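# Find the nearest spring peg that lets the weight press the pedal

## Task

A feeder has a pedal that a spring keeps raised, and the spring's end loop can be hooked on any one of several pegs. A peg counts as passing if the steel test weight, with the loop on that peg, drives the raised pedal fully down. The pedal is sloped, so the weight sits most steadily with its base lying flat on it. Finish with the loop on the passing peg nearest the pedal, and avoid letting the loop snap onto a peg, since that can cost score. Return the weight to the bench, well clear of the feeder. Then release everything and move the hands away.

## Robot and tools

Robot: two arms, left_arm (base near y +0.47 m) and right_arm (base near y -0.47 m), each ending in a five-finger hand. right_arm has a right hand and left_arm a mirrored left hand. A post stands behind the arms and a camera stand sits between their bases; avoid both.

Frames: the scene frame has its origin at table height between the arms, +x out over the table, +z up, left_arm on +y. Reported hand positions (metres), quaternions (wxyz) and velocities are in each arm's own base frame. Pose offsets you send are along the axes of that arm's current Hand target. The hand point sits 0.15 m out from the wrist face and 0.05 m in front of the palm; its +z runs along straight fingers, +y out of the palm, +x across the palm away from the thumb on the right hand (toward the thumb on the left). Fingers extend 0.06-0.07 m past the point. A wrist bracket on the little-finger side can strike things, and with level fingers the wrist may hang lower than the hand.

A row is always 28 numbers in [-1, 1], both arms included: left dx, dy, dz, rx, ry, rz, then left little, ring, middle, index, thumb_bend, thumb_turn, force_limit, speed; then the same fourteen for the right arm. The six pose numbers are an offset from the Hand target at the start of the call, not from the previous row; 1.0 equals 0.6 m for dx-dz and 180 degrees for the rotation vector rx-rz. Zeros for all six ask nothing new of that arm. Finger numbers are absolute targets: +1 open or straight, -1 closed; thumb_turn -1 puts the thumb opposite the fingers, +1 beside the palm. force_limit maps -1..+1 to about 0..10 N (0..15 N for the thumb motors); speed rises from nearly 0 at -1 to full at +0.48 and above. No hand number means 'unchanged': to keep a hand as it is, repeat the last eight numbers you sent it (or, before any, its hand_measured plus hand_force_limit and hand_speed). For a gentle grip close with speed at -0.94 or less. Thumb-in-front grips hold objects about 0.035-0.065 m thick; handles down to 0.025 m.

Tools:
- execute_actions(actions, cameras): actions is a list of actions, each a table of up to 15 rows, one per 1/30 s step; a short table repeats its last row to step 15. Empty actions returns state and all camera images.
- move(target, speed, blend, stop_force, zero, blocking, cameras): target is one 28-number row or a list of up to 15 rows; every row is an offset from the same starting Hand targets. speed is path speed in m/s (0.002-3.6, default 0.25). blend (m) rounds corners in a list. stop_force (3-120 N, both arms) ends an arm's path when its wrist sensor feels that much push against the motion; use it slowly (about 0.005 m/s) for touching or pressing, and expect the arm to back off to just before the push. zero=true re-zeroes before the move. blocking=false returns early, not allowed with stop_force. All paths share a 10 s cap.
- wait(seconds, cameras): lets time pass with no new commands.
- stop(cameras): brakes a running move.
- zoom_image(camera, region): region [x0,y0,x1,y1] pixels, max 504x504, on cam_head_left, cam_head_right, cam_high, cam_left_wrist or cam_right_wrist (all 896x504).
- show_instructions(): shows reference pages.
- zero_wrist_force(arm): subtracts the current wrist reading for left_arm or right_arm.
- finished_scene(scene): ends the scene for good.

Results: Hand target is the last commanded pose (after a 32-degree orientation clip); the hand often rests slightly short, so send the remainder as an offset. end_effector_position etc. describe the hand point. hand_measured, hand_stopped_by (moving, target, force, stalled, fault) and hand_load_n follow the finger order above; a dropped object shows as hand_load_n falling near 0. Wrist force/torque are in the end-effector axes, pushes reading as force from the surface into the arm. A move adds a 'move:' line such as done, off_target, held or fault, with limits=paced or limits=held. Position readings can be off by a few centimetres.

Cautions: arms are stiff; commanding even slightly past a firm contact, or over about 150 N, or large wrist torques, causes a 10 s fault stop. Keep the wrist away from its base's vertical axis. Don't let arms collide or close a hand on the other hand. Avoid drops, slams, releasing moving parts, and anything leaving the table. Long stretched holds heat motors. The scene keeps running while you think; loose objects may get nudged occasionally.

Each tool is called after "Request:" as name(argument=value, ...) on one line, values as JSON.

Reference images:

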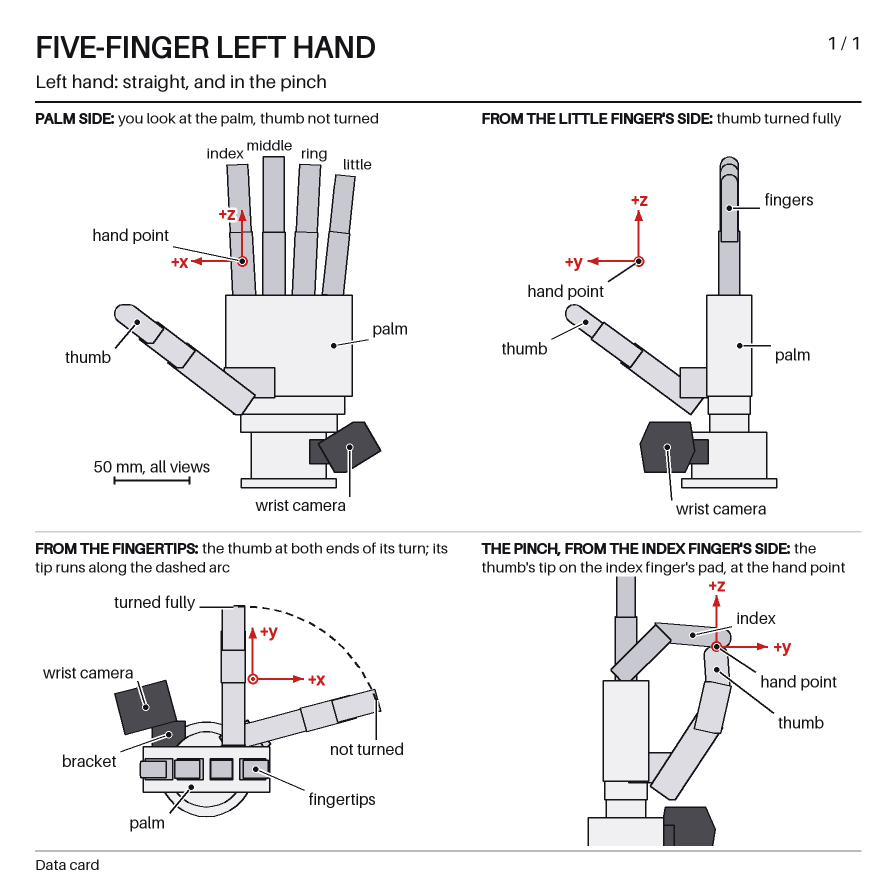

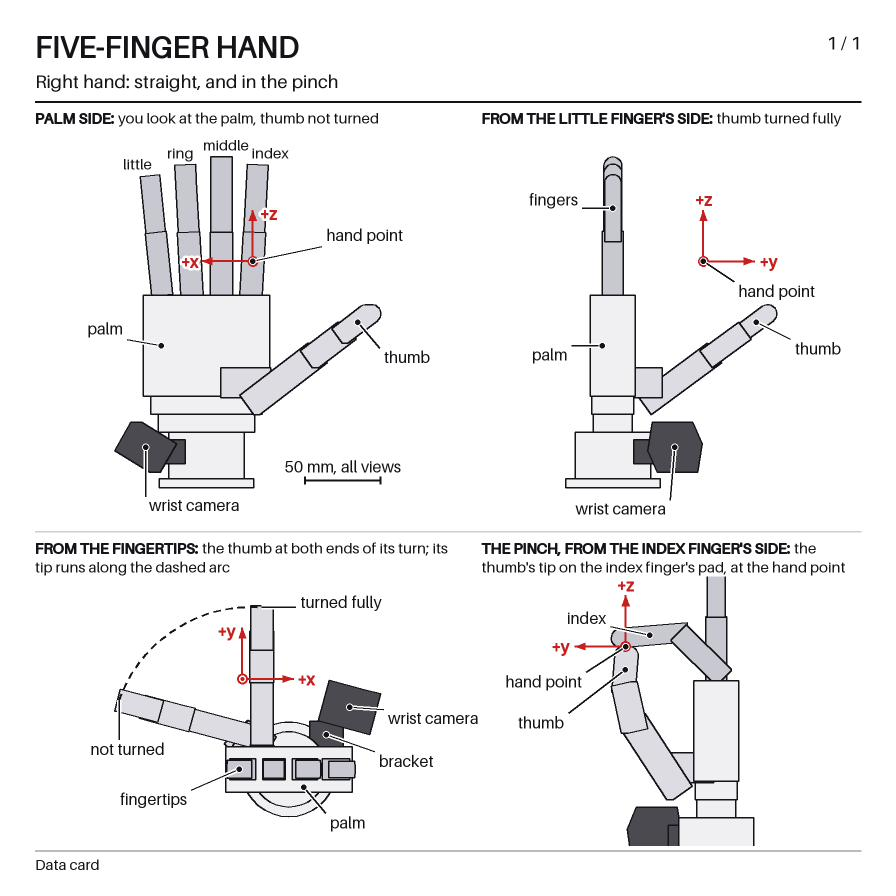

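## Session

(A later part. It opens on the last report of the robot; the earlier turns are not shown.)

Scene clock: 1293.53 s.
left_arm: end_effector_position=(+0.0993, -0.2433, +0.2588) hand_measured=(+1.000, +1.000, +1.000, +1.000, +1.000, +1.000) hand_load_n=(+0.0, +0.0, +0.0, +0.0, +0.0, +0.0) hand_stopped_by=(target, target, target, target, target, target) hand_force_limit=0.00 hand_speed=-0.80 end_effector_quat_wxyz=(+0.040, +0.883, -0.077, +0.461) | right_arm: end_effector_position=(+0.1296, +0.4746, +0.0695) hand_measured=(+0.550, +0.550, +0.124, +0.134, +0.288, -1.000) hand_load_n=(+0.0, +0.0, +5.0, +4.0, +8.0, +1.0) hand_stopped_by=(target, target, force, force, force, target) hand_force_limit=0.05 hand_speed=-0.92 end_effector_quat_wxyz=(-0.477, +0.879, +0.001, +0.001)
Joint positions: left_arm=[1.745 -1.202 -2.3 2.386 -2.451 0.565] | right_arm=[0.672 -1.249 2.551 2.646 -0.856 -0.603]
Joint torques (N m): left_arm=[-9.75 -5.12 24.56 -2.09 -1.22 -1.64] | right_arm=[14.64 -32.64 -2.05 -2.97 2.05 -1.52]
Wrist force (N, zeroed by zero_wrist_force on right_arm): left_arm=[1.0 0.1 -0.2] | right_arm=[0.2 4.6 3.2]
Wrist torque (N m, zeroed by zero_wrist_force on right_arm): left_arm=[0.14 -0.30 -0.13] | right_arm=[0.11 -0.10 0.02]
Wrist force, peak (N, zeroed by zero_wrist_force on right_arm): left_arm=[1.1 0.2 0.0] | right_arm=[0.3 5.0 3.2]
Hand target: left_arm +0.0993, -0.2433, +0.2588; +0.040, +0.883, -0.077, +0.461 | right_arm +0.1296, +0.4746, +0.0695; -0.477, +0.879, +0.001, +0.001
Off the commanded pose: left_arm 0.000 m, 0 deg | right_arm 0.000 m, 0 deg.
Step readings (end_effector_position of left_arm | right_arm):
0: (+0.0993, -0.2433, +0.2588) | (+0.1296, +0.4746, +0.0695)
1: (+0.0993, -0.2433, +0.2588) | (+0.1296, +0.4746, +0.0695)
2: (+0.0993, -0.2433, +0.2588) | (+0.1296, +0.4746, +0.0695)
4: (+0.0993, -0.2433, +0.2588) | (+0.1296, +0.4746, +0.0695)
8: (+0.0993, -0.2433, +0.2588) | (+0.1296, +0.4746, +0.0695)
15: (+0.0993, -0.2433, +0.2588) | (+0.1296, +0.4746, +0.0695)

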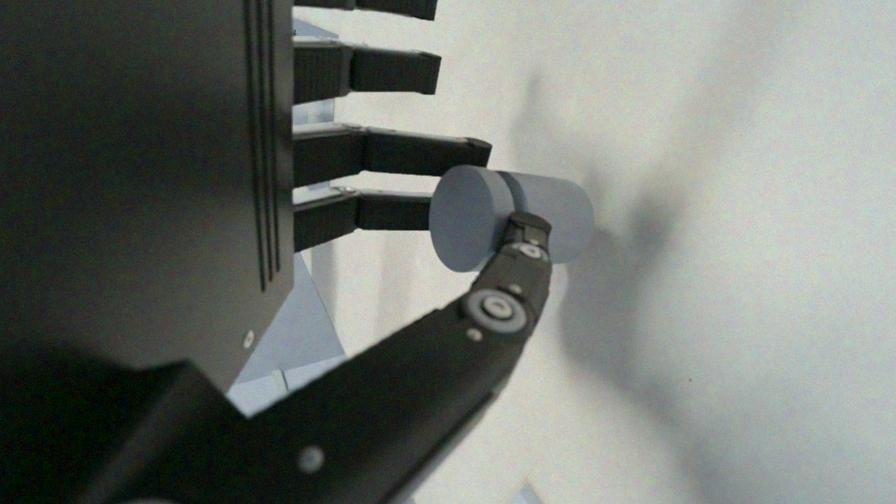

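Request:
move(target=[[0,0,0,0,0,0,1,1,1,1,1,1,0,-0.8,0,0.028,0.0182,0,0,0,0.55,0.55,-0.15,-0.15,0.0,-1,0.05,-0.92]], speed=0.04)

Request:
execute_actions(actions=[[[0,0,0,0,0,0,1,1,1,1,1,1,0,-0.8,0,0,0,0,0,0,0.55,0.55,0.4,0.4,0.45,-1,0.05,-0.92]]])

Request:
wait(seconds=1.5)

Request:
move(target=[[0,0,0,0,0,0,1,1,1,1,1,1,0,-0.8,-0.0067,0.0018,-0.0028,0,0,0,0.55,0.55,0.4,0.4,0.45,-1,-0.6,-0.9]], speed=0.04, cameras=["cam_right_wrist"])

Scene clock: 1305.83 s.
left_arm: end_effector_position=(+0.0993, -0.2433, +0.2588) hand_measured=(+1.000, +1.000, +1.000, +1.000, +1.000, +1.000) hand_load_n=(+0.0, +0.0, +0.0, +0.0, +0.0, +0.0) hand_stopped_by=(target, target, target, target, target, target) hand_force_limit=0.00 hand_speed=-0.80 end_effector_quat_wxyz=(+0.040, +0.883, -0.077, +0.461) | right_arm: end_effector_position=(+0.1295, +0.4745, +0.0494) hand_measured=(+0.550, +0.550, +0.124, +0.134, +0.288, -1.000) hand_load_n=(+0.0, +0.0, +7.0, +4.0, +8.0, +1.0) hand_stopped_by=(target, target, force, force, force, target) hand_force_limit=0.05 hand_speed=-0.92 end_effector_quat_wxyz=(-0.477, +0.879, +0.001, +0.001)
Joint positions: left_arm=[1.745 -1.202 -2.3 2.386 -2.451 0.565] | right_arm=[0.672 -1.166 2.554 2.56 -0.856 -0.603]
Joint torques (N m): left_arm=[-9.76 -4.26 23.96 -1.85 -0.94 -1.64] | right_arm=[-11 -27.46 2.42 -2.79 -0.49 1.68]
Wrist force (N, zeroed by zero_wrist_force on right_arm): left_arm=[0.8 -0.1 0.0] | right_arm=[0.4 -0.1 1.0]
Wrist torque (N m, zeroed by zero_wrist_force on right_arm): left_arm=[0.10 -0.27 -0.14] | right_arm=[0.05 -0.03 -0.02]
Wrist force, peak (N, zeroed by zero_wrist_force on right_arm): left_arm=[1.2 -0.3 0.1] | right_arm=[1.9 -7.6 -5.1]
Hand target: left_arm +0.0993, -0.2433, +0.2588; +0.040, +0.883, -0.077, +0.461 | right_arm +0.1296, +0.4745, +0.0494; -0.477, +0.879, +0.001, +0.001
Off the commanded pose: left_arm 0.000 m, 0 deg | right_arm 0.000 m, 0 deg.
move: done

Scene clock: 1307.50 s.
left_arm: end_effector_position=(+0.0993, -0.2433, +0.2588) hand_measured=(+1.000, +1.000, +1.000, +1.000, +1.000, +1.000) hand_load_n=(+0.0, +0.0, +0.0, +0.5, +0.0, +0.0) hand_stopped_by=(target, target, target, target, target, target) hand_force_limit=0.00 hand_speed=-0.80 end_effector_quat_wxyz=(+0.040, +0.883, -0.077, +0.461) | right_arm: end_effector_position=(+0.1296, +0.4745, +0.0494) hand_measured=(+0.550, +0.550, +0.400, +0.400, +0.450, -1.000) hand_load_n=(-0.5, +0.0, +0.0, +0.0, +0.0, +0.0) hand_stopped_by=(target, target, target, target, target, target) hand_force_limit=0.05 hand_speed=-0.92 end_effector_quat_wxyz=(-0.477, +0.879, +0.001, +0.001)
Joint positions: left_arm=[1.745 -1.202 -2.3 2.386 -2.451 0.565] | right_arm=[0.672 -1.166 2.554 2.56 -0.856 -0.603]
Joint torques (N m): left_arm=[-10.02 -4.69 23.98 -1.99 -1.08 -1.62] | right_arm=[-12.76 -35.41 -0.64 -3.64 1.69 1.58]
Wrist force (N, zeroed by zero_wrist_force on right_arm): left_arm=[0.9 -0.1 -0.1] | right_arm=[-0.1 1.3 0.9]
Wrist torque (N m, zeroed by zero_wrist_force on right_arm): left_arm=[0.10 -0.29 -0.14] | right_arm=[0.05 0.00 0.01]
Wrist force, peak (N, zeroed by zero_wrist_force on right_arm): left_arm=[1.3 -0.1 -0.1] | right_arm=[-0.1 2.1 0.7]
Hand target: left_arm +0.0993, -0.2433, +0.2588; +0.040, +0.883, -0.077, +0.461 | right_arm +0.1296, +0.4745, +0.0494; -0.477, +0.879, +0.001, +0.001
Off the commanded pose: left_arm 0.000 m, 0 deg | right_arm 0.000 m, 0 deg.
Step readings (end_effector_position of left_arm | right_arm):
0: (+0.0993, -0.2433, +0.2588) | (+0.1295, +0.4745, +0.0494)
1: (+0.0993, -0.2433, +0.2588) | (+0.1295, +0.4745, +0.0494)
2: (+0.0993, -0.2433, +0.2588) | (+0.1296, +0.4745, +0.0494)
4: (+0.0993, -0.2433, +0.2588) | (+0.1296, +0.4745, +0.0494)
8: (+0.0993, -0.2433, +0.2588) | (+0.1296, +0.4745, +0.0494)
15: (+0.0993, -0.2433, +0.2588) | (+0.1296, +0.4745, +0.0494)

Scene clock: 1309.00 s.
left_arm: end_effector_position=(+0.0993, -0.2433, +0.2588) hand_measured=(+1.000, +1.000, +1.000, +1.000, +1.000, +1.000) hand_load_n=(+0.0, +0.0, +0.0, +0.0, +0.0, -0.5) hand_stopped_by=(target, target, target, target, target, target) hand_force_limit=0.00 hand_speed=-0.80 end_effector_quat_wxyz=(+0.040, +0.883, -0.077, +0.461) | right_arm: end_effector_position=(+0.1296, +0.4745, +0.0494) hand_measured=(+0.550, +0.550, +0.400, +0.400, +0.450, -1.000) hand_load_n=(+0.0, +0.0, +0.0, +0.0, +0.0, +0.0) hand_stopped_by=(target, target, target, target, target, target) hand_force_limit=0.05 hand_speed=-0.92 end_effector_quat_wxyz=(-0.477, +0.879, +0.001, +0.001)
Joint positions: left_arm=[1.745 -1.202 -2.3 2.386 -2.451 0.565] | right_arm=[0.672 -1.166 2.554 2.56 -0.856 -0.603]
Joint torques (N m): left_arm=[-9.71 -4.69 23.79 -1.85 -1.14 -1.5] | right_arm=[-12.44 -34.34 -2.57 -3.64 1.84 1.57]
Wrist force (N, zeroed by zero_wrist_force on right_arm): left_arm=[0.7 0.1 -0.3] | right_arm=[-0.2 1.4 1.2]
Wrist torque (N m, zeroed by zero_wrist_force on right_arm): left_arm=[0.14 -0.27 -0.14] | right_arm=[0.05 0.01 0.01]
Wrist force, peak (N, zeroed by zero_wrist_force on right_arm): left_arm=[1.2 -0.4 -0.4] | right_arm=[0.0 1.6 1.1]
Hand target: left_arm +0.0993, -0.2433, +0.2588; +0.040, +0.883, -0.077, +0.461 | right_arm +0.1296, +0.4745, +0.0494; -0.477, +0.879, +0.001, +0.001
Off the commanded pose: left_arm 0.000 m, 0 deg | right_arm 0.000 m, 0 deg.
wait: 1.50 s; at rest by 0.17 s

Scene clock: 1309.50 s.
left_arm: end_effector_position=(+0.0993, -0.2433, +0.2588) hand_measured=(+1.000, +1.000, +1.000, +1.000, +1.000, +1.000) hand_load_n=(+0.0, +0.0, +0.0, +0.0, +0.0, +0.0) hand_stopped_by=(target, target, target, target, target, target) hand_force_limit=0.00 hand_speed=-0.80 end_effector_quat_wxyz=(+0.040, +0.883, -0.077, +0.461) | right_arm: end_effector_position=(+0.1256, +0.4726, +0.0495) hand_measured=(+0.550, +0.550, +0.400, +0.400, +0.450, -1.000) hand_load_n=(+0.0, +0.0, +0.0, +0.0, +0.0, +0.0) hand_stopped_by=(target, target, target, target, target, target) hand_force_limit=-0.60 hand_speed=-0.90 end_effector_quat_wxyz=(-0.477, +0.879, +0.001, +0.001)
Joint positions: left_arm=[1.745 -1.202 -2.3 2.386 -2.451 0.565] | right_arm=[0.675 -1.168 2.564 2.55 -0.858 -0.6]
Joint torques (N m): left_arm=[-9.94 -4.63 24.96 -1.92 -1.13 -1.38] | right_arm=[0.85 -14.2 -10.54 -1.47 2.3 -1.53]
Wrist force (N, zeroed by zero_wrist_force on right_arm): left_arm=[1.0 -0.2 -0.3] | right_arm=[-0.2 1.4 1.1]
Wrist torque (N m, zeroed by zero_wrist_force on right_arm): left_arm=[0.10 -0.31 -0.12] | right_arm=[0.06 0.02 -0.02]
Wrist force, peak (N, zeroed by zero_wrist_force on right_arm): left_arm=[1.3 0.0 0.0] | right_arm=[-0.5 1.6 1.0]
Hand target: left_arm +0.0993, -0.2433, +0.2588; +0.040, +0.883, -0.077, +0.461 | right_arm +0.1256, +0.4726, +0.0494; -0.477, +0.879, +0.001, +0.001
Off the commanded pose: left_arm 0.000 m, 0 deg | right_arm 0.000 m, 0 deg.
move: done

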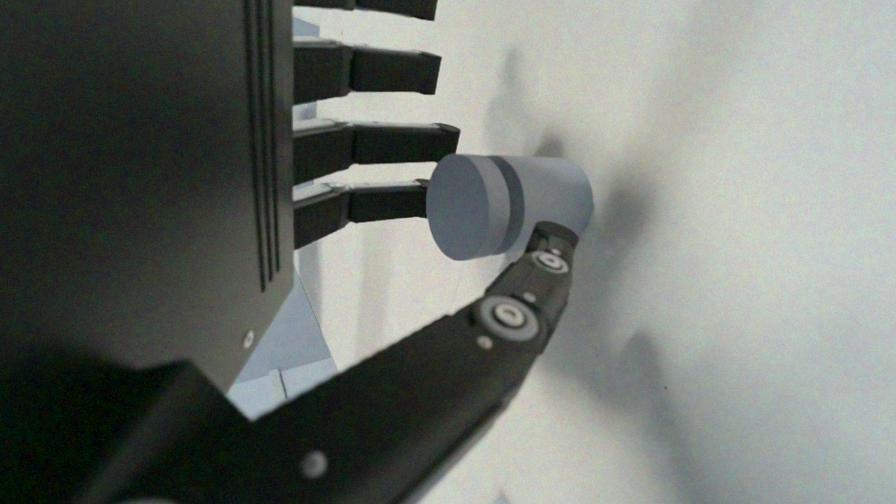

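Request:
execute_actions(actions=[[[0,0,0,0,0,0,1,1,1,1,1,1,0,-0.8,0,0,0,0,0,0,0.55,0.55,0.1,0.1,0.1,-1,-0.6,-0.9]]])

Request:
wait(seconds=2)

Request:
execute_actions(actions=[[[0,0,0,0,0,0,1,1,1,1,1,1,0,-0.8,0,0,0,0,0,0,0.55,0.55,-0.1,-0.1,0.0,-1,-0.1,-0.9]]])

Request:
wait(seconds=1)

Request:
move(target=[[0,0,0,0,0,0,1,1,1,1,1,1,0,-0.8,0,-0.028,-0.0182,0,0,0,0.55,0.55,-0.1,-0.1,0.0,-1,-0.1,-0.9]], speed=0.04, cameras=["cam_right_wrist"])

Scene clock: 1316.13 s.
left_arm: end_effector_position=(+0.0993, -0.2433, +0.2588) hand_measured=(+1.000, +1.000, +1.000, +1.000, +1.000, +1.000) hand_load_n=(+0.0, +0.0, +0.0, +0.0, +0.0, +0.0) hand_stopped_by=(target, target, target, target, target, target) hand_force_limit=0.00 hand_speed=-0.80 end_effector_quat_wxyz=(+0.040, +0.883, -0.077, +0.461) | right_arm: end_effector_position=(+0.1256, +0.4726, +0.0494) hand_measured=(+0.550, +0.550, +0.150, +0.122, +0.314, -1.000) hand_load_n=(+0.0, +0.0, +2.5, +2.5, +4.0, +0.0) hand_stopped_by=(target, target, force, force, force, target) hand_force_limit=-0.60 hand_speed=-0.90 end_effector_quat_wxyz=(-0.477, +0.879, +0.001, +0.001)
Joint positions: left_arm=[1.745 -1.202 -2.3 2.386 -2.451 0.565] | right_arm=[0.675 -1.168 2.564 2.55 -0.858 -0.6]
Joint torques (N m): left_arm=[-9.31 -5.28 24.6 -1.55 -1.34 -1.7] | right_arm=[-12.3 -15.35 -11.84 -3.56 2.02 -1.28]
Wrist force (N, zeroed by zero_wrist_force on right_arm): left_arm=[0.9 -0.2 -0.1] | right_arm=[-0.1 2.6 1.4]
Wrist torque (N m, zeroed by zero_wrist_force on right_arm): left_arm=[0.08 -0.28 -0.13] | right_arm=[0.15 -0.01 0.01]
Wrist force, peak (N, zeroed by zero_wrist_force on right_arm): left_arm=[1.3 -0.1 0.1] | right_arm=[-0.1 2.7 2.4]
Hand target: left_arm +0.0993, -0.2433, +0.2588; +0.040, +0.883, -0.077, +0.461 | right_arm +0.1256, +0.4726, +0.0494; -0.477, +0.879, +0.001, +0.001
Off the commanded pose: left_arm 0.000 m, 0 deg | right_arm 0.000 m, 0 deg.
Step readings (end_effector_position of left_arm | right_arm):
0: (+0.0993, -0.2433, +0.2588) | (+0.1256, +0.4726, +0.0494)
1: (+0.0993, -0.2433, +0.2588) | (+0.1256, +0.4726, +0.0494)
2: (+0.0993, -0.2433, +0.2588) | (+0.1256, +0.4726, +0.0494)
4: (+0.0993, -0.2433, +0.2588) | (+0.1256, +0.4726, +0.0494)
8: (+0.0993, -0.2433, +0.2588) | (+0.1256, +0.4726, +0.0494)
15: (+0.0993, -0.2433, +0.2588) | (+0.1256, +0.4726, +0.0494)

Scene clock: 1318.13 s.
left_arm: end_effector_position=(+0.0993, -0.2433, +0.2588) hand_measured=(+1.000, +1.000, +1.000, +1.000, +1.000, +1.000) hand_load_n=(+0.0, +0.0, +0.0, +0.0, +0.0, +0.0) hand_stopped_by=(target, target, target, target, target, target) hand_force_limit=0.00 hand_speed=-0.80 end_effector_quat_wxyz=(+0.040, +0.883, -0.077, +0.461) | right_arm: end_effector_position=(+0.1256, +0.4726, +0.0494) hand_measured=(+0.550, +0.550, +0.150, +0.122, +0.314, -1.000) hand_load_n=(+0.0, +0.0, +2.5, +2.0, +4.0, +0.0) hand_stopped_by=(target, target, force, force, force, target) hand_force_limit=-0.60 hand_speed=-0.90 end_effector_quat_wxyz=(-0.477, +0.879, +0.001, +0.001)
Joint positions: left_arm=[1.745 -1.202 -2.3 2.386 -2.451 0.565] | right_arm=[0.675 -1.168 2.564 2.55 -0.858 -0.6]
Joint torques (N m): left_arm=[-9.11 -5.61 25.98 -1.44 -1.13 -1.63] | right_arm=[-11.94 -20.17 -7.22 -3.53 0.53 -1.31]
Wrist force (N, zeroed by zero_wrist_force on right_arm): left_arm=[0.5 0.2 0.1] | right_arm=[-0.2 2.4 1.3]
Wrist torque (N m, zeroed by zero_wrist_force on right_arm): left_arm=[0.13 -0.22 -0.16] | right_arm=[0.13 0.01 0.00]
Wrist force, peak (N, zeroed by zero_wrist_force on right_arm): left_arm=[1.3 0.0 0.0] | right_arm=[-0.2 2.8 1.4]
Hand target: left_arm +0.0993, -0.2433, +0.2588; +0.040, +0.883, -0.077, +0.461 | right_arm +0.1256, +0.4726, +0.0494; -0.477, +0.879, +0.001, +0.001
Off the commanded pose: left_arm 0.000 m, 0 deg | right_arm 0.000 m, 0 deg.
wait: 2.00 s; at rest by 0.17 s

Scene clock: 1318.83 s.
left_arm: end_effector_position=(+0.0993, -0.2433, +0.2588) hand_measured=(+1.000, +1.000, +1.000, +1.000, +1.000, +1.000) hand_load_n=(+0.0, +0.0, +0.0, +0.0, +0.0, +0.0) hand_stopped_by=(target, target, target, target, target, target) hand_force_limit=0.00 hand_speed=-0.80 end_effector_quat_wxyz=(+0.040, +0.883, -0.077, +0.461) | right_arm: end_effector_position=(+0.1256, +0.4726, +0.0494) hand_measured=(+0.550, +0.550, +0.134, +0.106, +0.312, -1.000) hand_load_n=(+0.0, +0.0, +5.5, +5.0, +7.5, +0.5) hand_stopped_by=(target, target, force, force, force, target) hand_force_limit=-0.10 hand_speed=-0.90 end_effector_quat_wxyz=(-0.477, +0.879, +0.001, +0.001)
Joint positions: left_arm=[1.745 -1.202 -2.3 2.386 -2.451 0.565] | right_arm=[0.675 -1.168 2.564 2.55 -0.858 -0.6]
Joint torques (N m): left_arm=[-9.46 -4.7 25.17 -1.39 -1.22 -1.49] | right_arm=[-11.9 -22.54 -6.26 -3.7 0.05 -1.37]
Wrist force (N, zeroed by zero_wrist_force on right_arm): left_arm=[0.9 -0.1 0.0] | right_arm=[-0.2 1.0 0.4]
Wrist torque (N m, zeroed by zero_wrist_force on right_arm): left_arm=[0.09 -0.28 -0.14] | right_arm=[0.02 0.02 -0.02]
Wrist force, peak (N, zeroed by zero_wrist_force on right_arm): left_arm=[1.2 0.0 -0.1] | right_arm=[-0.4 2.8 1.4]
Hand target: left_arm +0.0993, -0.2433, +0.2588; +0.040, +0.883, -0.077, +0.461 | right_arm +0.1256, +0.4726, +0.0494; -0.477, +0.879, +0.001, +0.001
Off the commanded pose: left_arm 0.000 m, 0 deg | right_arm 0.000 m, 0 deg.
Step readings (end_effector_position of left_arm | right_arm):
0: (+0.0993, -0.2433, +0.2588) | (+0.1256, +0.4726, +0.0494)
1: (+0.0993, -0.2433, +0.2588) | (+0.1256, +0.4726, +0.0494)
2: (+0.0993, -0.2433, +0.2588) | (+0.1256, +0.4726, +0.0494)
4: (+0.0993, -0.2433, +0.2588) | (+0.1256, +0.4726, +0.0494)
8: (+0.0993, -0.2433, +0.2588) | (+0.1256, +0.4726, +0.0494)
15: (+0.0993, -0.2433, +0.2588) | (+0.1256, +0.4726, +0.0494)

Scene clock: 1319.83 s.
left_arm: end_effector_position=(+0.0993, -0.2433, +0.2588) hand_measured=(+1.000, +1.000, +1.000, +1.000, +1.000, +1.000) hand_load_n=(+0.0, +0.0, +0.0, +0.0, +0.0, +0.0) hand_stopped_by=(target, target, target, target, target, target) hand_force_limit=0.00 hand_speed=-0.80 end_effector_quat_wxyz=(+0.040, +0.883, -0.077, +0.461) | right_arm: end_effector_position=(+0.1256, +0.4726, +0.0494) hand_measured=(+0.550, +0.550, +0.134, +0.106, +0.312, -1.000) hand_load_n=(+0.0, +0.0, +5.5, +5.0, +7.0, +0.0) hand_stopped_by=(target, target, force, force, force, target) hand_force_limit=-0.10 hand_speed=-0.90 end_effector_quat_wxyz=(-0.477, +0.879, +0.001, +0.001)
Joint positions: left_arm=[1.745 -1.202 -2.3 2.386 -2.451 0.565] | right_arm=[0.675 -1.168 2.564 2.55 -0.858 -0.6]
Joint torques (N m): left_arm=[-9.79 -4.24 24.64 -1.42 -1.01 -1.61] | right_arm=[-12.57 -25.03 -4.31 -3.47 -0.01 -1.44]
Wrist force (N, zeroed by zero_wrist_force on right_arm): left_arm=[0.9 0.2 0.0] | right_arm=[-0.1 1.0 0.4]
Wrist torque (N m, zeroed by zero_wrist_force on right_arm): left_arm=[0.14 -0.27 -0.15] | right_arm=[0.03 0.02 -0.02]
Wrist force, peak (N, zeroed by zero_wrist_force on right_arm): left_arm=[1.2 -0.1 0.0] | right_arm=[-0.2 1.3 0.3]
Hand target: left_arm +0.0993, -0.2433, +0.2588; +0.040, +0.883, -0.077, +0.461 | right_arm +0.1256, +0.4726, +0.0494; -0.477, +0.879, +0.001, +0.001
Off the commanded pose: left_arm 0.000 m, 0 deg | right_arm 0.000 m, 0 deg.
wait: 1.00 s; at rest by 0.17 s

Scene clock: 1320.67 s.
left_arm: end_effector_position=(+0.0993, -0.2433, +0.2588) hand_measured=(+1.000, +1.000, +1.000, +1.000, +1.000, +1.000) hand_load_n=(+0.0, +0.0, +0.0, +0.0, +0.0, +0.0) hand_stopped_by=(target, target, target, target, target, target) hand_force_limit=0.00 hand_speed=-0.80 end_effector_quat_wxyz=(+0.040, +0.883, -0.077, +0.461) | right_arm: end_effector_position=(+0.1256, +0.4726, +0.0695) hand_measured=(+0.550, +0.550, +0.134, +0.106, +0.312, -1.000) hand_load_n=(+0.0, +0.0, +4.5, +5.0, +8.0, +0.0) hand_stopped_by=(target, target, force, force, force, target) hand_force_limit=-0.10 hand_speed=-0.90 end_effector_quat_wxyz=(-0.477, +0.879, +0.001, +0.001)
Joint positions: left_arm=[1.745 -1.202 -2.3 2.386 -2.451 0.565] | right_arm=[0.675 -1.252 2.561 2.637 -0.858 -0.6]
Joint torques (N m): left_arm=[-9.09 -4.61 23.3 -1.44 -1.08 -1.66] | right_arm=[12.7 -14.32 -8.5 -4.39 0.08 -1.51]
Wrist force (N, zeroed by zero_wrist_force on right_arm): left_arm=[1.0 -0.1 0.0] | right_arm=[-0.1 4.9 3.2]
Wrist torque (N m, zeroed by zero_wrist_force on right_arm): left_arm=[0.10 -0.30 -0.13] | right_arm=[0.16 -0.04 0.02]
Wrist force, peak (N, zeroed by zero_wrist_force on right_arm): left_arm=[1.2 0.2 -0.1] | right_arm=[0.1 5.4 3.5]
Hand target: left_arm +0.0993, -0.2433, +0.2588; +0.040, +0.883, -0.077, +0.461 | right_arm +0.1255, +0.4726, +0.0695; -0.477, +0.879, +0.001, +0.001
Off the commanded pose: left_arm 0.000 m, 0 deg | right_arm 0.000 m, 0 deg.
move: done

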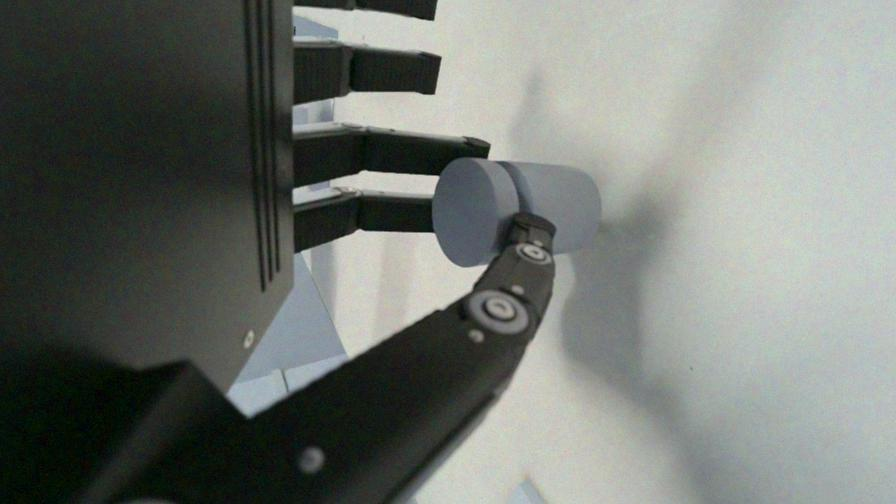

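Request:
execute_actions(actions=[])

Scene clock: 1332.93 s.
left_arm: end_effector_position=(+0.0993, -0.2433, +0.2588) hand_measured=(+1.000, +1.000, +1.000, +1.000, +1.000, +1.000) hand_load_n=(+0.0, +0.0, +0.0, +0.0, +0.0, +0.0) hand_stopped_by=(target, target, target, target, target, target) hand_force_limit=0.00 hand_speed=-0.80 end_effector_quat_wxyz=(+0.040, +0.883, -0.077, +0.461) | right_arm: end_effector_position=(+0.1256, +0.4726, +0.0695) hand_measured=(+0.550, +0.550, +0.134, +0.106, +0.312, -1.000) hand_load_n=(+0.0, +0.0, +4.5, +4.5, +8.0, +0.5) hand_stopped_by=(target, target, force, force, force, target) hand_force_limit=-0.10 hand_speed=-0.90 end_effector_quat_wxyz=(-0.477, +0.879, +0.001, +0.001)
Joint positions: left_arm=[1.745 -1.202 -2.3 2.386 -2.451 0.565] | right_arm=[0.675 -1.252 2.561 2.637 -0.858 -0.6]
Joint velocities: within noise
Joint torques (N m): left_arm=[-9.35 -5.82 23.48 -1.33 -1.3 -1.62] | right_arm=[15.23 -25.61 -1.6 -1.85 1.9 -1.39]
Wrist force (N, zeroed by zero_wrist_force on right_arm): left_arm=[0.9 -0.4 -0.3] | right_arm=[0.1 4.8 3.1]
Wrist torque (N m, zeroed by zero_wrist_force on right_arm): left_arm=[0.07 -0.30 -0.12] | right_arm=[0.15 -0.07 0.03]
Wrist force, peak (N, zeroed by zero_wrist_force on right_arm): left_arm=[1.4 0.0 0.0] | right_arm=[0.1 5.0 3.2]
Hand target: left_arm +0.0993, -0.2433, +0.2588; +0.040, +0.883, -0.077, +0.461 | right_arm +0.1255, +0.4726, +0.0695; -0.477, +0.879, +0.001, +0.001
Off the commanded pose: left_arm 0.000 m, 0 deg | right_arm 0.000 m, 0 deg.

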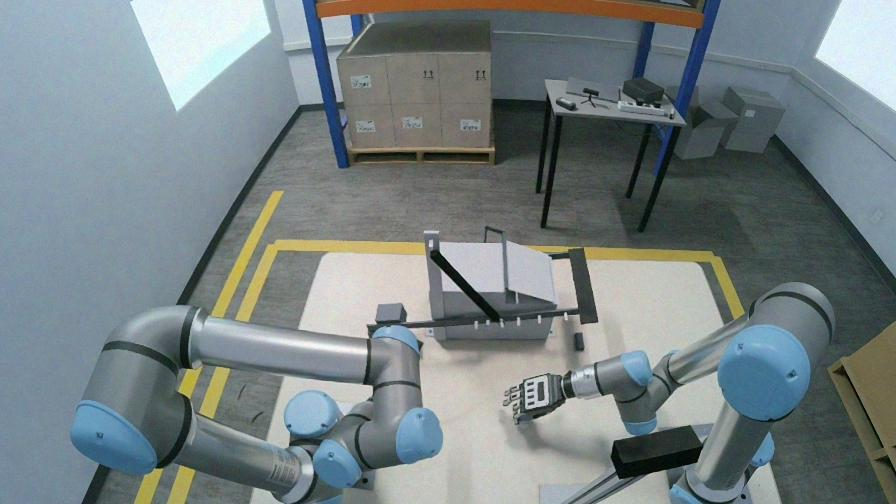

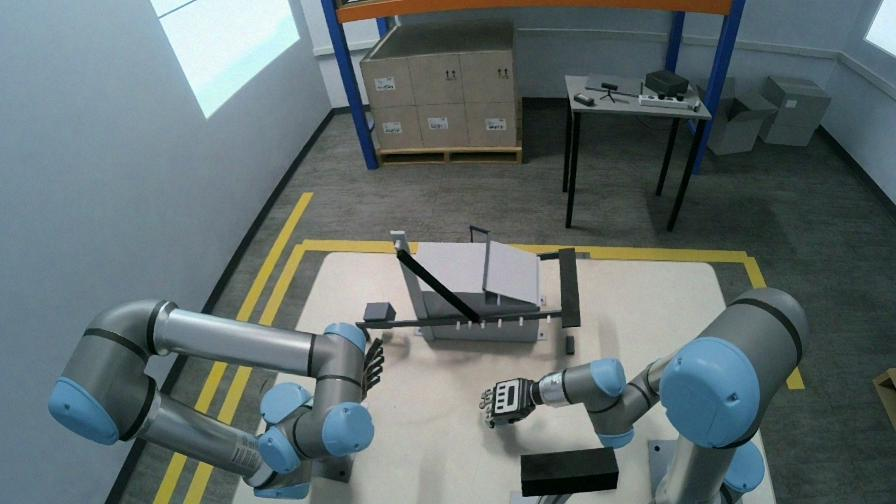

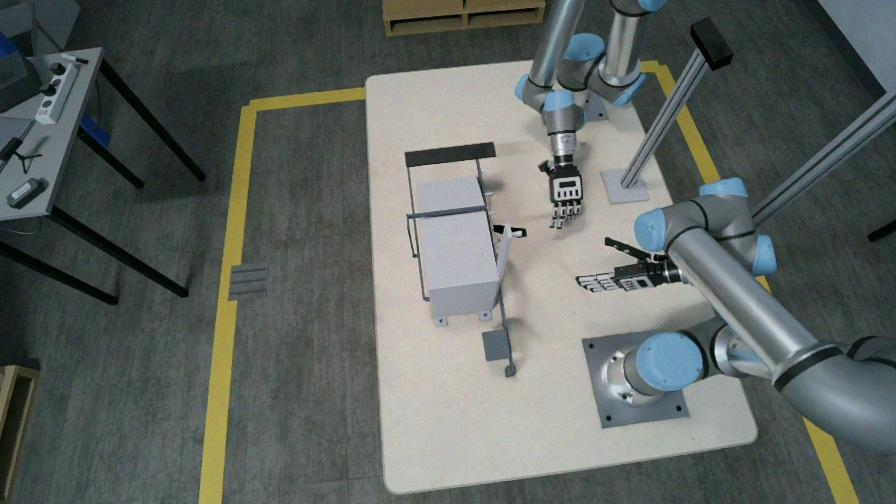

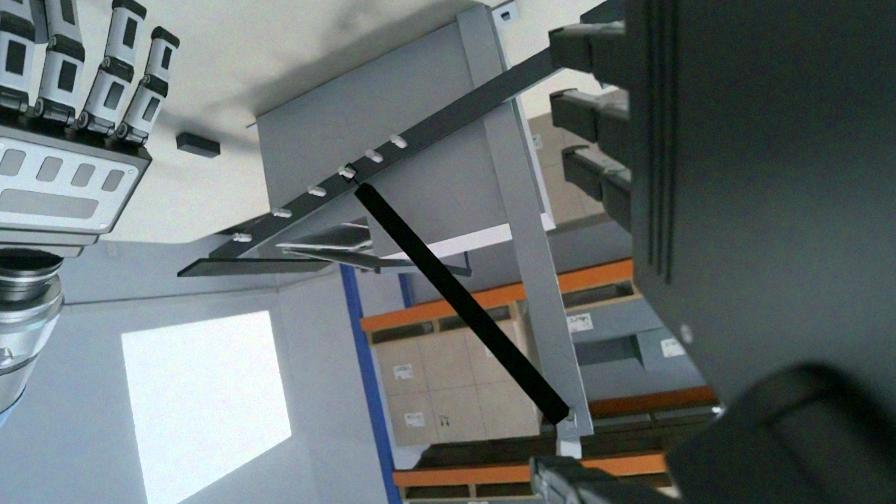

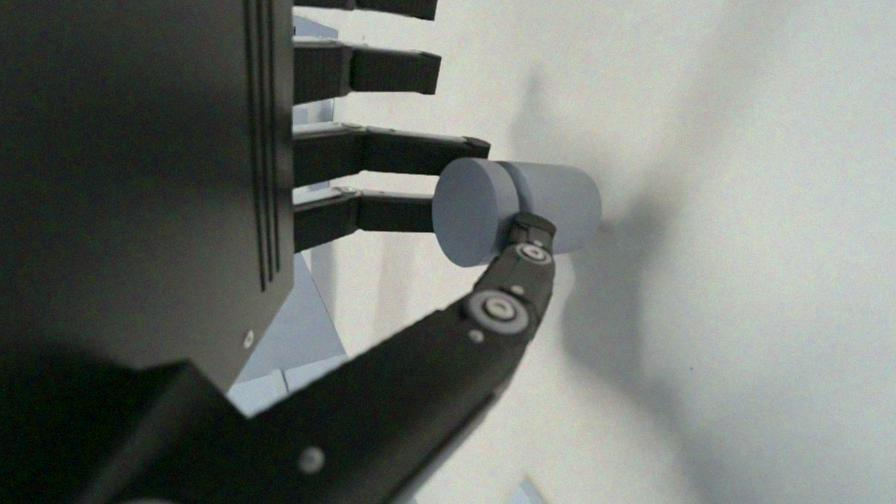

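Request:
move(target=[[0,0,0,0,0,0,1,1,1,1,1,1,0,-0.8, 0,-0.1818,-0.1181,0,0,0,0.55,0.55,-0.1,-0.1,0.0,-1,-0.1,-0.9],[0,0,0,0,0,0,1,1,1,1,1,1,0,-0.8, 0.274,-0.2075,-0.478,-0.05,0,0,0.55,0.55,-0.1,-0.1,0.0,-1,-0.1,-0.9],[0,0,0,0,0,0,1,1,1,1,1,1,0,-0.8, 0.454,-0.2317,-0.4102,-0.0761,0,0,0.55,0.55,-0.1,-0.1,0.0,-1,-0.1,-0.9]], speed=0.15, blend=[0.05,0.04,0], cameras=["cam_left_wrist","cam_right_wrist","cam_head_right"])

Scene clock: 1342.20 s.
left_arm: end_effector_position=(+0.0993, -0.2433, +0.2588) hand_measured=(+1.000, +1.000, +1.000, +1.000, +1.000, +1.000) hand_load_n=(+0.0, +0.0, +0.0, +0.0, +0.0, +0.0) hand_stopped_by=(target, target, target, target, target, target) hand_force_limit=0.00 hand_speed=-0.80 end_effector_quat_wxyz=(+0.040, +0.883, -0.077, +0.461) | right_arm: end_effector_position=(+0.3973, +0.3422, +0.3208) hand_measured=(+0.550, +0.550, +0.134, +0.106, +0.312, -1.000) hand_load_n=(+0.0, +0.0, +5.0, +5.0, +7.5, +0.5) hand_stopped_by=(target, target, force, force, force, target) hand_force_limit=-0.10 hand_speed=-0.90 end_effector_quat_wxyz=(-0.369, +0.930, +0.001, +0.001)
Joint positions: left_arm=[1.745 -1.202 -2.3 2.386 -2.451 0.565] | right_arm=[0.183 -1.633 1.785 4.39 -0.832 -1.323]
Joint torques (N m): left_arm=[-8.55 -5 24.3 -1.49 -1 -1.47] | right_arm=[-14.01 -12.85 -31.49 -3.56 2.03 -1.36]
Wrist force (N, zeroed by zero_wrist_force on right_arm): left_arm=[0.8 0.1 0.1] | right_arm=[0.1 3.6 3.6]
Wrist torque (N m, zeroed by zero_wrist_force on right_arm): left_arm=[0.12 -0.26 -0.14] | right_arm=[0.03 -0.03 0.00]
Wrist force, peak (N, zeroed by zero_wrist_force on right_arm): left_arm=[1.2 -0.3 -0.2] | right_arm=[0.1 6.8 4.1]
Hand target: left_arm +0.0993, -0.2433, +0.2588; +0.040, +0.883, -0.077, +0.461 | right_arm +0.3974, +0.3421, +0.3208; -0.369, +0.930, +0.001, +0.001
Off the commanded pose: left_arm 0.000 m, 0 deg | right_arm 0.000 m, 0 deg.
move: done
Images, in order (width x height): cam_head_right 896x504, cam_left_wrist 896x504, cam_right_wrist 896x504.

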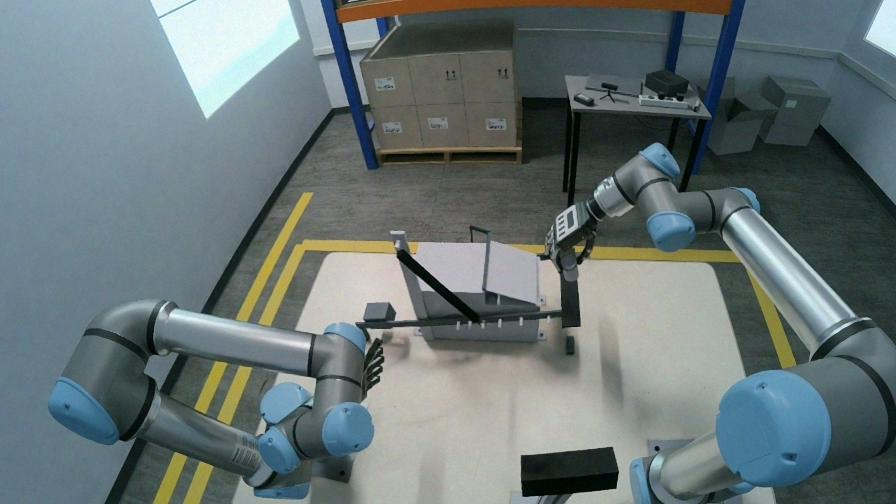

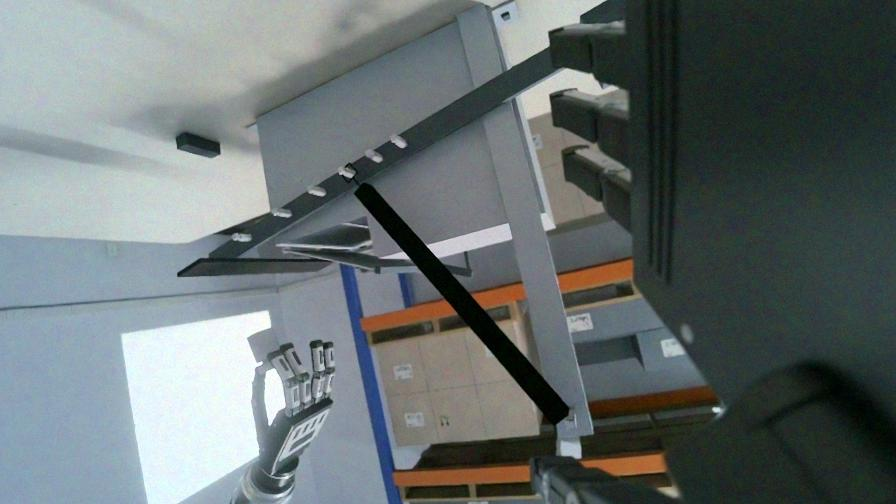

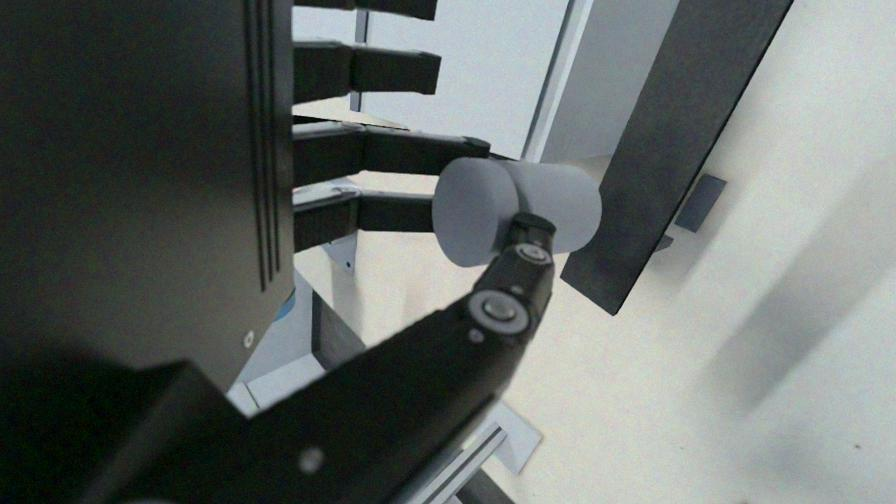

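Request:
move(target=[0,0,0,0,0,0,1,1,1,1,1,1,0,-0.8, 0,0.0975,0.0864,0,0,0,0.55,0.55,-0.1,-0.1,0.0,-1,-0.1,-0.9], speed=0.08, cameras=["cam_right_wrist"])

Request:
move(target=[0,0,0,0,0,0,1,1,1,1,1,1,0,-0.8, 0,0.0137,0.0146,0,0,0,0.55,0.55,-0.1,-0.1,0.0,-1,-0.1,-0.9], speed=0.01, stop_force=3, cameras=["cam_left_wrist","cam_right_wrist"])

Scene clock: 1348.70 s.
left_arm: end_effector_position=(+0.0993, -0.2433, +0.2588) hand_measured=(+1.000, +1.000, +1.000, +1.000, +1.000, +1.000) hand_load_n=(+0.0, +0.0, +0.0, +0.0, +0.0, +0.0) hand_stopped_by=(target, target, target, target, target, target) hand_force_limit=0.00 hand_speed=-0.80 end_effector_quat_wxyz=(+0.040, +0.883, -0.077, +0.461) | right_arm: end_effector_position=(+0.3976, +0.3350, +0.2430) hand_measured=(+0.550, +0.550, +0.134, +0.106, +0.312, -1.000) hand_load_n=(+0.0, +0.0, +5.0, +5.0, +7.5, +0.0) hand_stopped_by=(target, target, force, force, force, target) hand_force_limit=-0.10 hand_speed=-0.90 end_effector_quat_wxyz=(-0.369, +0.930, +0.001, +0.001)
Joint positions: left_arm=[1.745 -1.202 -2.3 2.386 -2.451 0.565] | right_arm=[0.167 -1.593 1.949 4.2 -0.829 -1.344]
Joint torques (N m): left_arm=[-9.12 -3.55 25.73 -1.39 -1.25 -1.29] | right_arm=[7.12 -33.8 -22.63 -3.2 2.44 1.92]
Wrist force (N, zeroed by zero_wrist_force on right_arm): left_arm=[1.1 0.1 -0.1] | right_arm=[0.3 3.4 3.7]
Wrist torque (N m, zeroed by zero_wrist_force on right_arm): left_arm=[0.12 -0.31 -0.13] | right_arm=[-0.02 -0.07 0.09]
Wrist force, peak (N, zeroed by zero_wrist_force on right_arm): left_arm=[1.2 -0.4 -0.2] | right_arm=[0.2 4.6 4.3]
Hand target: left_arm +0.0993, -0.2433, +0.2588; +0.040, +0.883, -0.077, +0.461 | right_arm +0.3976, +0.3351, +0.2430; -0.369, +0.930, +0.001, +0.001
Off the commanded pose: left_arm 0.000 m, 0 deg | right_arm 0.000 m, 0 deg.
move: done

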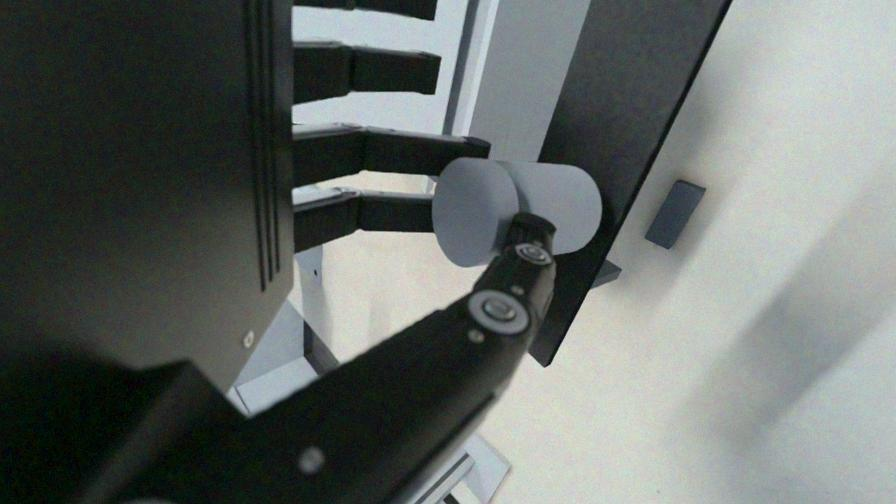

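Scene clock: 1350.50 s.
left_arm: end_effector_position=(+0.0993, -0.2433, +0.2588) hand_measured=(+1.000, +1.000, +1.000, +1.000, +1.000, +1.000) hand_load_n=(+0.0, +0.0, -0.5, +0.0, +0.0, +0.0) hand_stopped_by=(target, target, target, target, target, target) hand_force_limit=0.00 hand_speed=-0.80 end_effector_quat_wxyz=(+0.040, +0.883, -0.077, +0.461) | right_arm: end_effector_position=(+0.3976, +0.3351, +0.2351) hand_measured=(+0.550, +0.550, +0.134, +0.106, +0.312, -1.000) hand_load_n=(+0.0, +0.0, +5.0, +5.0, +8.0, +0.5) hand_stopped_by=(target, target, force, force, force, target) hand_force_limit=-0.10 hand_speed=-0.90 end_effector_quat_wxyz=(-0.369, +0.930, +0.001, +0.001)
Joint positions: left_arm=[1.745 -1.202 -2.3 2.386 -2.451 0.565] | right_arm=[0.167 -1.586 1.963 4.178 -0.829 -1.344]
Joint torques (N m): left_arm=[-9.01 -3.71 24.32 -1.54 -1.16 -1.44] | right_arm=[15.2 -32.95 -29.24 -3.79 0.63 1.93]
Wrist force (N, zeroed by zero_wrist_force on right_arm): left_arm=[1.1 -0.1 -0.1] | right_arm=[-0.2 1.7 1.7]
Wrist torque (N m, zeroed by zero_wrist_force on right_arm): left_arm=[0.09 -0.31 -0.12] | right_arm=[-0.05 0.01 0.05]
Wrist force, peak (N, zeroed by zero_wrist_force on right_arm): left_arm=[1.2 -0.1 -0.2] | right_arm=[0.2 3.6 3.8]
Hand target: left_arm +0.0993, -0.2433, +0.2588; +0.040, +0.883, -0.077, +0.461 | right_arm +0.3976, +0.3351, +0.2351; -0.369, +0.930, +0.001, +0.001 (not the last commanded pose)
Off the commanded pose: left_arm 0.000 m, 0 deg | right_arm 0.004 m, 0 deg.
move: contact (right_arm)

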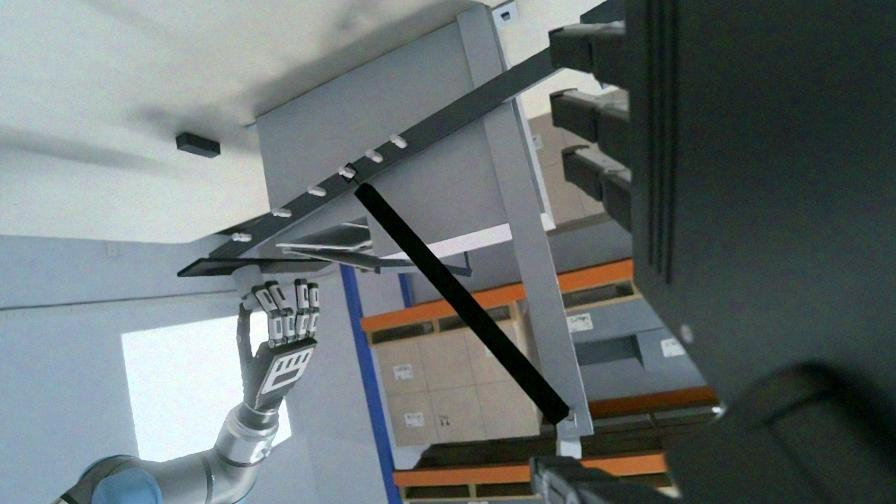

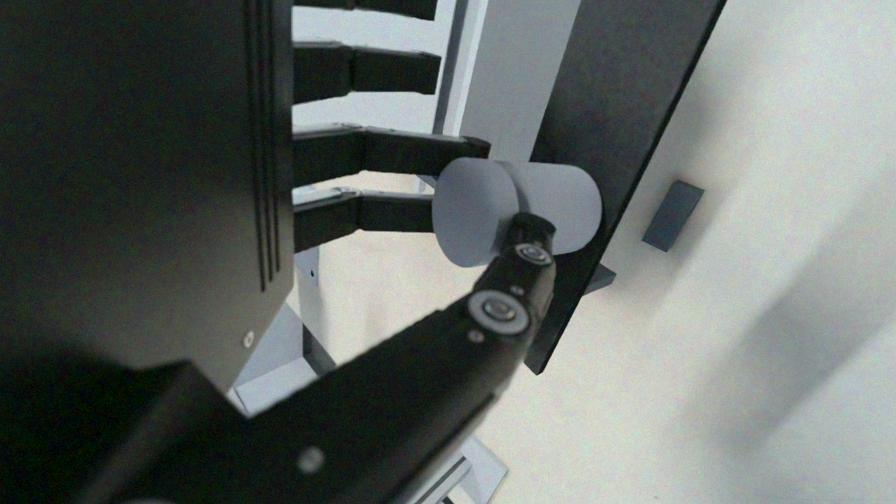

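Request:
move(target=[0,0,0,0,0,0,1,1,1,1,1,1,0,-0.8, 0,0.0287,0.0133,0.0167,0,0,0.55,0.55,-0.1,-0.1,0.0,-1,-0.1,-0.9], speed=0.03)

Request:
move(target=[0,0,0,0,0,0,1,1,1,1,1,1,0,-0.8, 0,0.0287,0.0133,0.0167,0,0,0.55,0.55,-0.1,-0.1,0.0,-1,-0.1,-0.9], speed=0.03, cameras=["cam_left_wrist","cam_right_wrist"])

Scene clock: 1357.87 s.
left_arm: end_effector_position=(+0.0993, -0.2433, +0.2588) hand_measured=(+1.000, +1.000, +1.000, +1.000, +1.000, +1.000) hand_load_n=(+0.0, +0.0, +0.0, +0.0, -0.5, +0.0) hand_stopped_by=(target, target, target, target, target, target) hand_force_limit=0.00 hand_speed=-0.80 end_effector_quat_wxyz=(+0.040, +0.883, -0.077, +0.461) | right_arm: end_effector_position=(+0.3977, +0.3279, +0.2174) hand_measured=(+0.550, +0.550, +0.134, +0.106, +0.312, -1.000) hand_load_n=(+0.0, +0.0, +5.5, +5.0, +8.5, +0.0) hand_stopped_by=(target, target, force, force, force, target) hand_force_limit=-0.10 hand_speed=-0.90 end_effector_quat_wxyz=(-0.393, +0.920, +0.001, +0.001) end_effector_velocity=(+0.000, -0.001, +0.001) end_effector_angular_velocity=(-0.008, +0.003, -0.003)
Joint positions: left_arm=[1.745 -1.202 -2.3 2.386 -2.451 0.565] | right_arm=[0.126 -1.584 2.023 4.14 -0.772 -1.39]
Joint velocities: left_arm=[within noise] | right_arm=[0.002 0.001 -0.005 0.005 -0.008 0.005]
Joint torques (N m): left_arm=[-7.58 -5.47 23.82 -1.4 -0.97 -1.46] | right_arm=[14.38 -18.33 -28.46 -1.22 -0.97 1.99]
Wrist force (N, zeroed by zero_wrist_force on right_arm): left_arm=[0.9 0.2 0.1] | right_arm=[-0.6 -2.1 4.2]
Wrist torque (N m, zeroed by zero_wrist_force on right_arm): left_arm=[0.14 -0.28 -0.14] | right_arm=[-0.19 -0.07 -0.04]
Wrist force, peak (N, zeroed by zero_wrist_force on right_arm): left_arm=[1.3 0.1 0.2] | right_arm=[-0.3 -2.1 4.4]
Hand target: left_arm +0.0993, -0.2433, +0.2588; +0.040, +0.883, -0.077, +0.461 | right_arm +0.3977, +0.3280, +0.2175; -0.393, +0.920, +0.001, +0.001
Off the commanded pose: left_arm 0.000 m, 0 deg | right_arm 0.000 m, 0 deg.
move: done

Scene clock: 1359.00 s.
left_arm: end_effector_position=(+0.0993, -0.2433, +0.2588) hand_measured=(+1.000, +1.000, +1.000, +1.000, +1.000, +1.000) hand_load_n=(+0.0, +0.0, +0.0, +0.0, +0.0, +0.0) hand_stopped_by=(target, target, target, target, target, target) hand_force_limit=0.00 hand_speed=-0.80 end_effector_quat_wxyz=(+0.040, +0.883, -0.077, +0.461) | right_arm: end_effector_position=(+0.3978, +0.3217, +0.1994) hand_measured=(+0.550, +0.550, +0.134, +0.106, +0.312, -1.000) hand_load_n=(+0.0, +0.0, +5.5, +5.0, +8.0, +0.0) hand_stopped_by=(target, target, force, force, force, target) hand_force_limit=-0.10 hand_speed=-0.90 end_effector_quat_wxyz=(-0.417, +0.909, +0.001, +0.001) end_effector_velocity=(+0.000, +0.000, +0.001) end_effector_angular_velocity=(-0.005, +0.004, -0.001)
Joint positions: left_arm=[1.745 -1.202 -2.3 2.386 -2.451 0.565] | right_arm=[0.087 -1.573 2.077 4.105 -0.715 -1.438]
Joint velocities: left_arm=[within noise] | right_arm=[0.003 0 -0.004 0.004 -0.006 0.005]
Joint torques (N m): left_arm=[-8.82 -5.01 23.88 -1.48 -1.47 -1.4] | right_arm=[13.72 -25.12 -27.09 -1.41 -0.92 2.05]
Wrist force (N, zeroed by zero_wrist_force on right_arm): left_arm=[0.8 0.1 -0.1] | right_arm=[-0.1 -2.1 4.0]
Wrist torque (N m, zeroed by zero_wrist_force on right_arm): left_arm=[0.13 -0.27 -0.14] | right_arm=[-0.20 -0.15 0.01]
Wrist force, peak (N, zeroed by zero_wrist_force on right_arm): left_arm=[1.2 0.3 0.1] | right_arm=[-0.5 -2.5 4.8]
Hand target: left_arm +0.0993, -0.2433, +0.2588; +0.040, +0.883, -0.077, +0.461 | right_arm +0.3977, +0.3219, +0.1996; -0.417, +0.909, +0.001, +0.001
Off the commanded pose: left_arm 0.000 m, 0 deg | right_arm 0.000 m, 0 deg.
move: done

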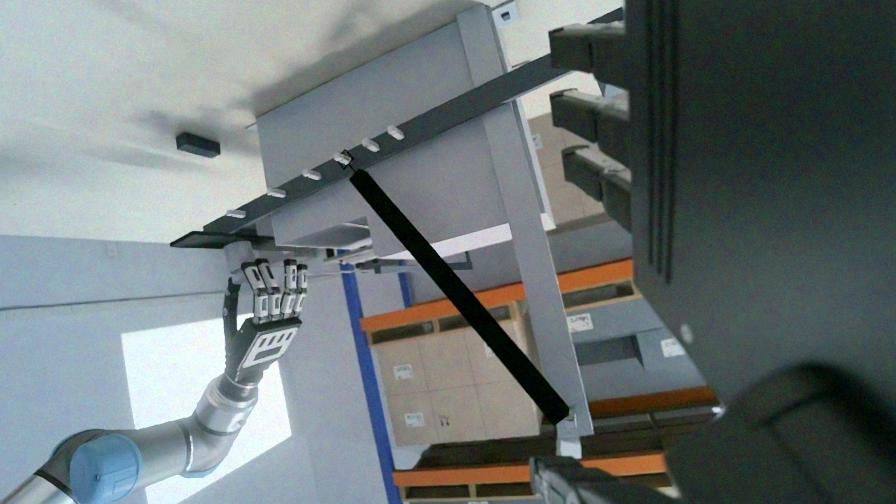

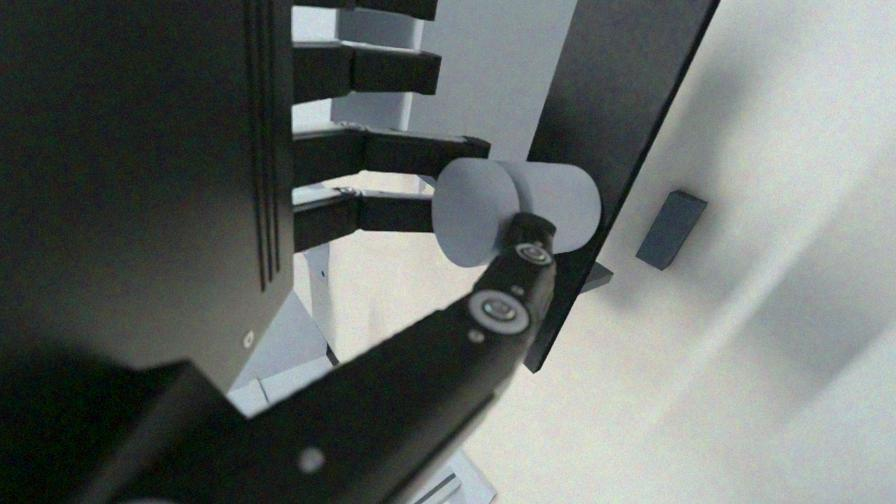

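Request:
move(target=[0,0,0,0,0,0,1,1,1,1,1,1,0,-0.8, 0,-0.00163,0.0019,0,0,0,0.55,0.55,-0.1,-0.1,0.0,-1,-0.1,-0.9], speed=0.01)

Scene clock: 1365.20 s.
left_arm: end_effector_position=(+0.0993, -0.2433, +0.2588) hand_measured=(+1.000, +1.000, +1.000, +1.000, +1.000, +1.000) hand_load_n=(+0.0, -0.5, +0.0, +0.0, +0.0, +0.0) hand_stopped_by=(target, target, target, target, target, target) hand_force_limit=0.00 hand_speed=-0.80 end_effector_quat_wxyz=(+0.040, +0.883, -0.077, +0.461) | right_arm: end_effector_position=(+0.3977, +0.3234, +0.1996) hand_measured=(+0.550, +0.550, +0.134, +0.106, +0.312, -1.000) hand_load_n=(+0.0, +0.0, +4.0, +5.0, +7.0, +0.5) hand_stopped_by=(target, target, force, force, force, target) hand_force_limit=-0.10 hand_speed=-0.90 end_effector_quat_wxyz=(-0.417, +0.909, +0.001, +0.001)
Joint positions: left_arm=[1.745 -1.202 -2.3 2.386 -2.451 0.565] | right_arm=[0.091 -1.572 2.076 4.1 -0.716 -1.432]
Joint torques (N m): left_arm=[-9.43 -4.83 24.7 -1.26 -1.22 -1.55] | right_arm=[-9.07 -16 -21.38 -1.04 1.65 -1.24]
Wrist force (N, zeroed by zero_wrist_force on right_arm): left_arm=[0.8 0.1 0.0] | right_arm=[0.4 4.0 -1.0]
Wrist torque (N m, zeroed by zero_wrist_force on right_arm): left_arm=[0.14 -0.28 -0.15] | right_arm=[0.08 -0.05 -0.02]
Wrist force, peak (N, zeroed by zero_wrist_force on right_arm): left_arm=[1.2 0.0 0.0] | right_arm=[0.0 -1.9 4.3]
Hand target: left_arm +0.0993, -0.2433, +0.2588; +0.040, +0.883, -0.077, +0.461 | right_arm +0.3977, +0.3234, +0.1996; -0.417, +0.909, +0.001, +0.001
Off the commanded pose: left_arm 0.000 m, 0 deg | right_arm 0.000 m, 0 deg.
move: done


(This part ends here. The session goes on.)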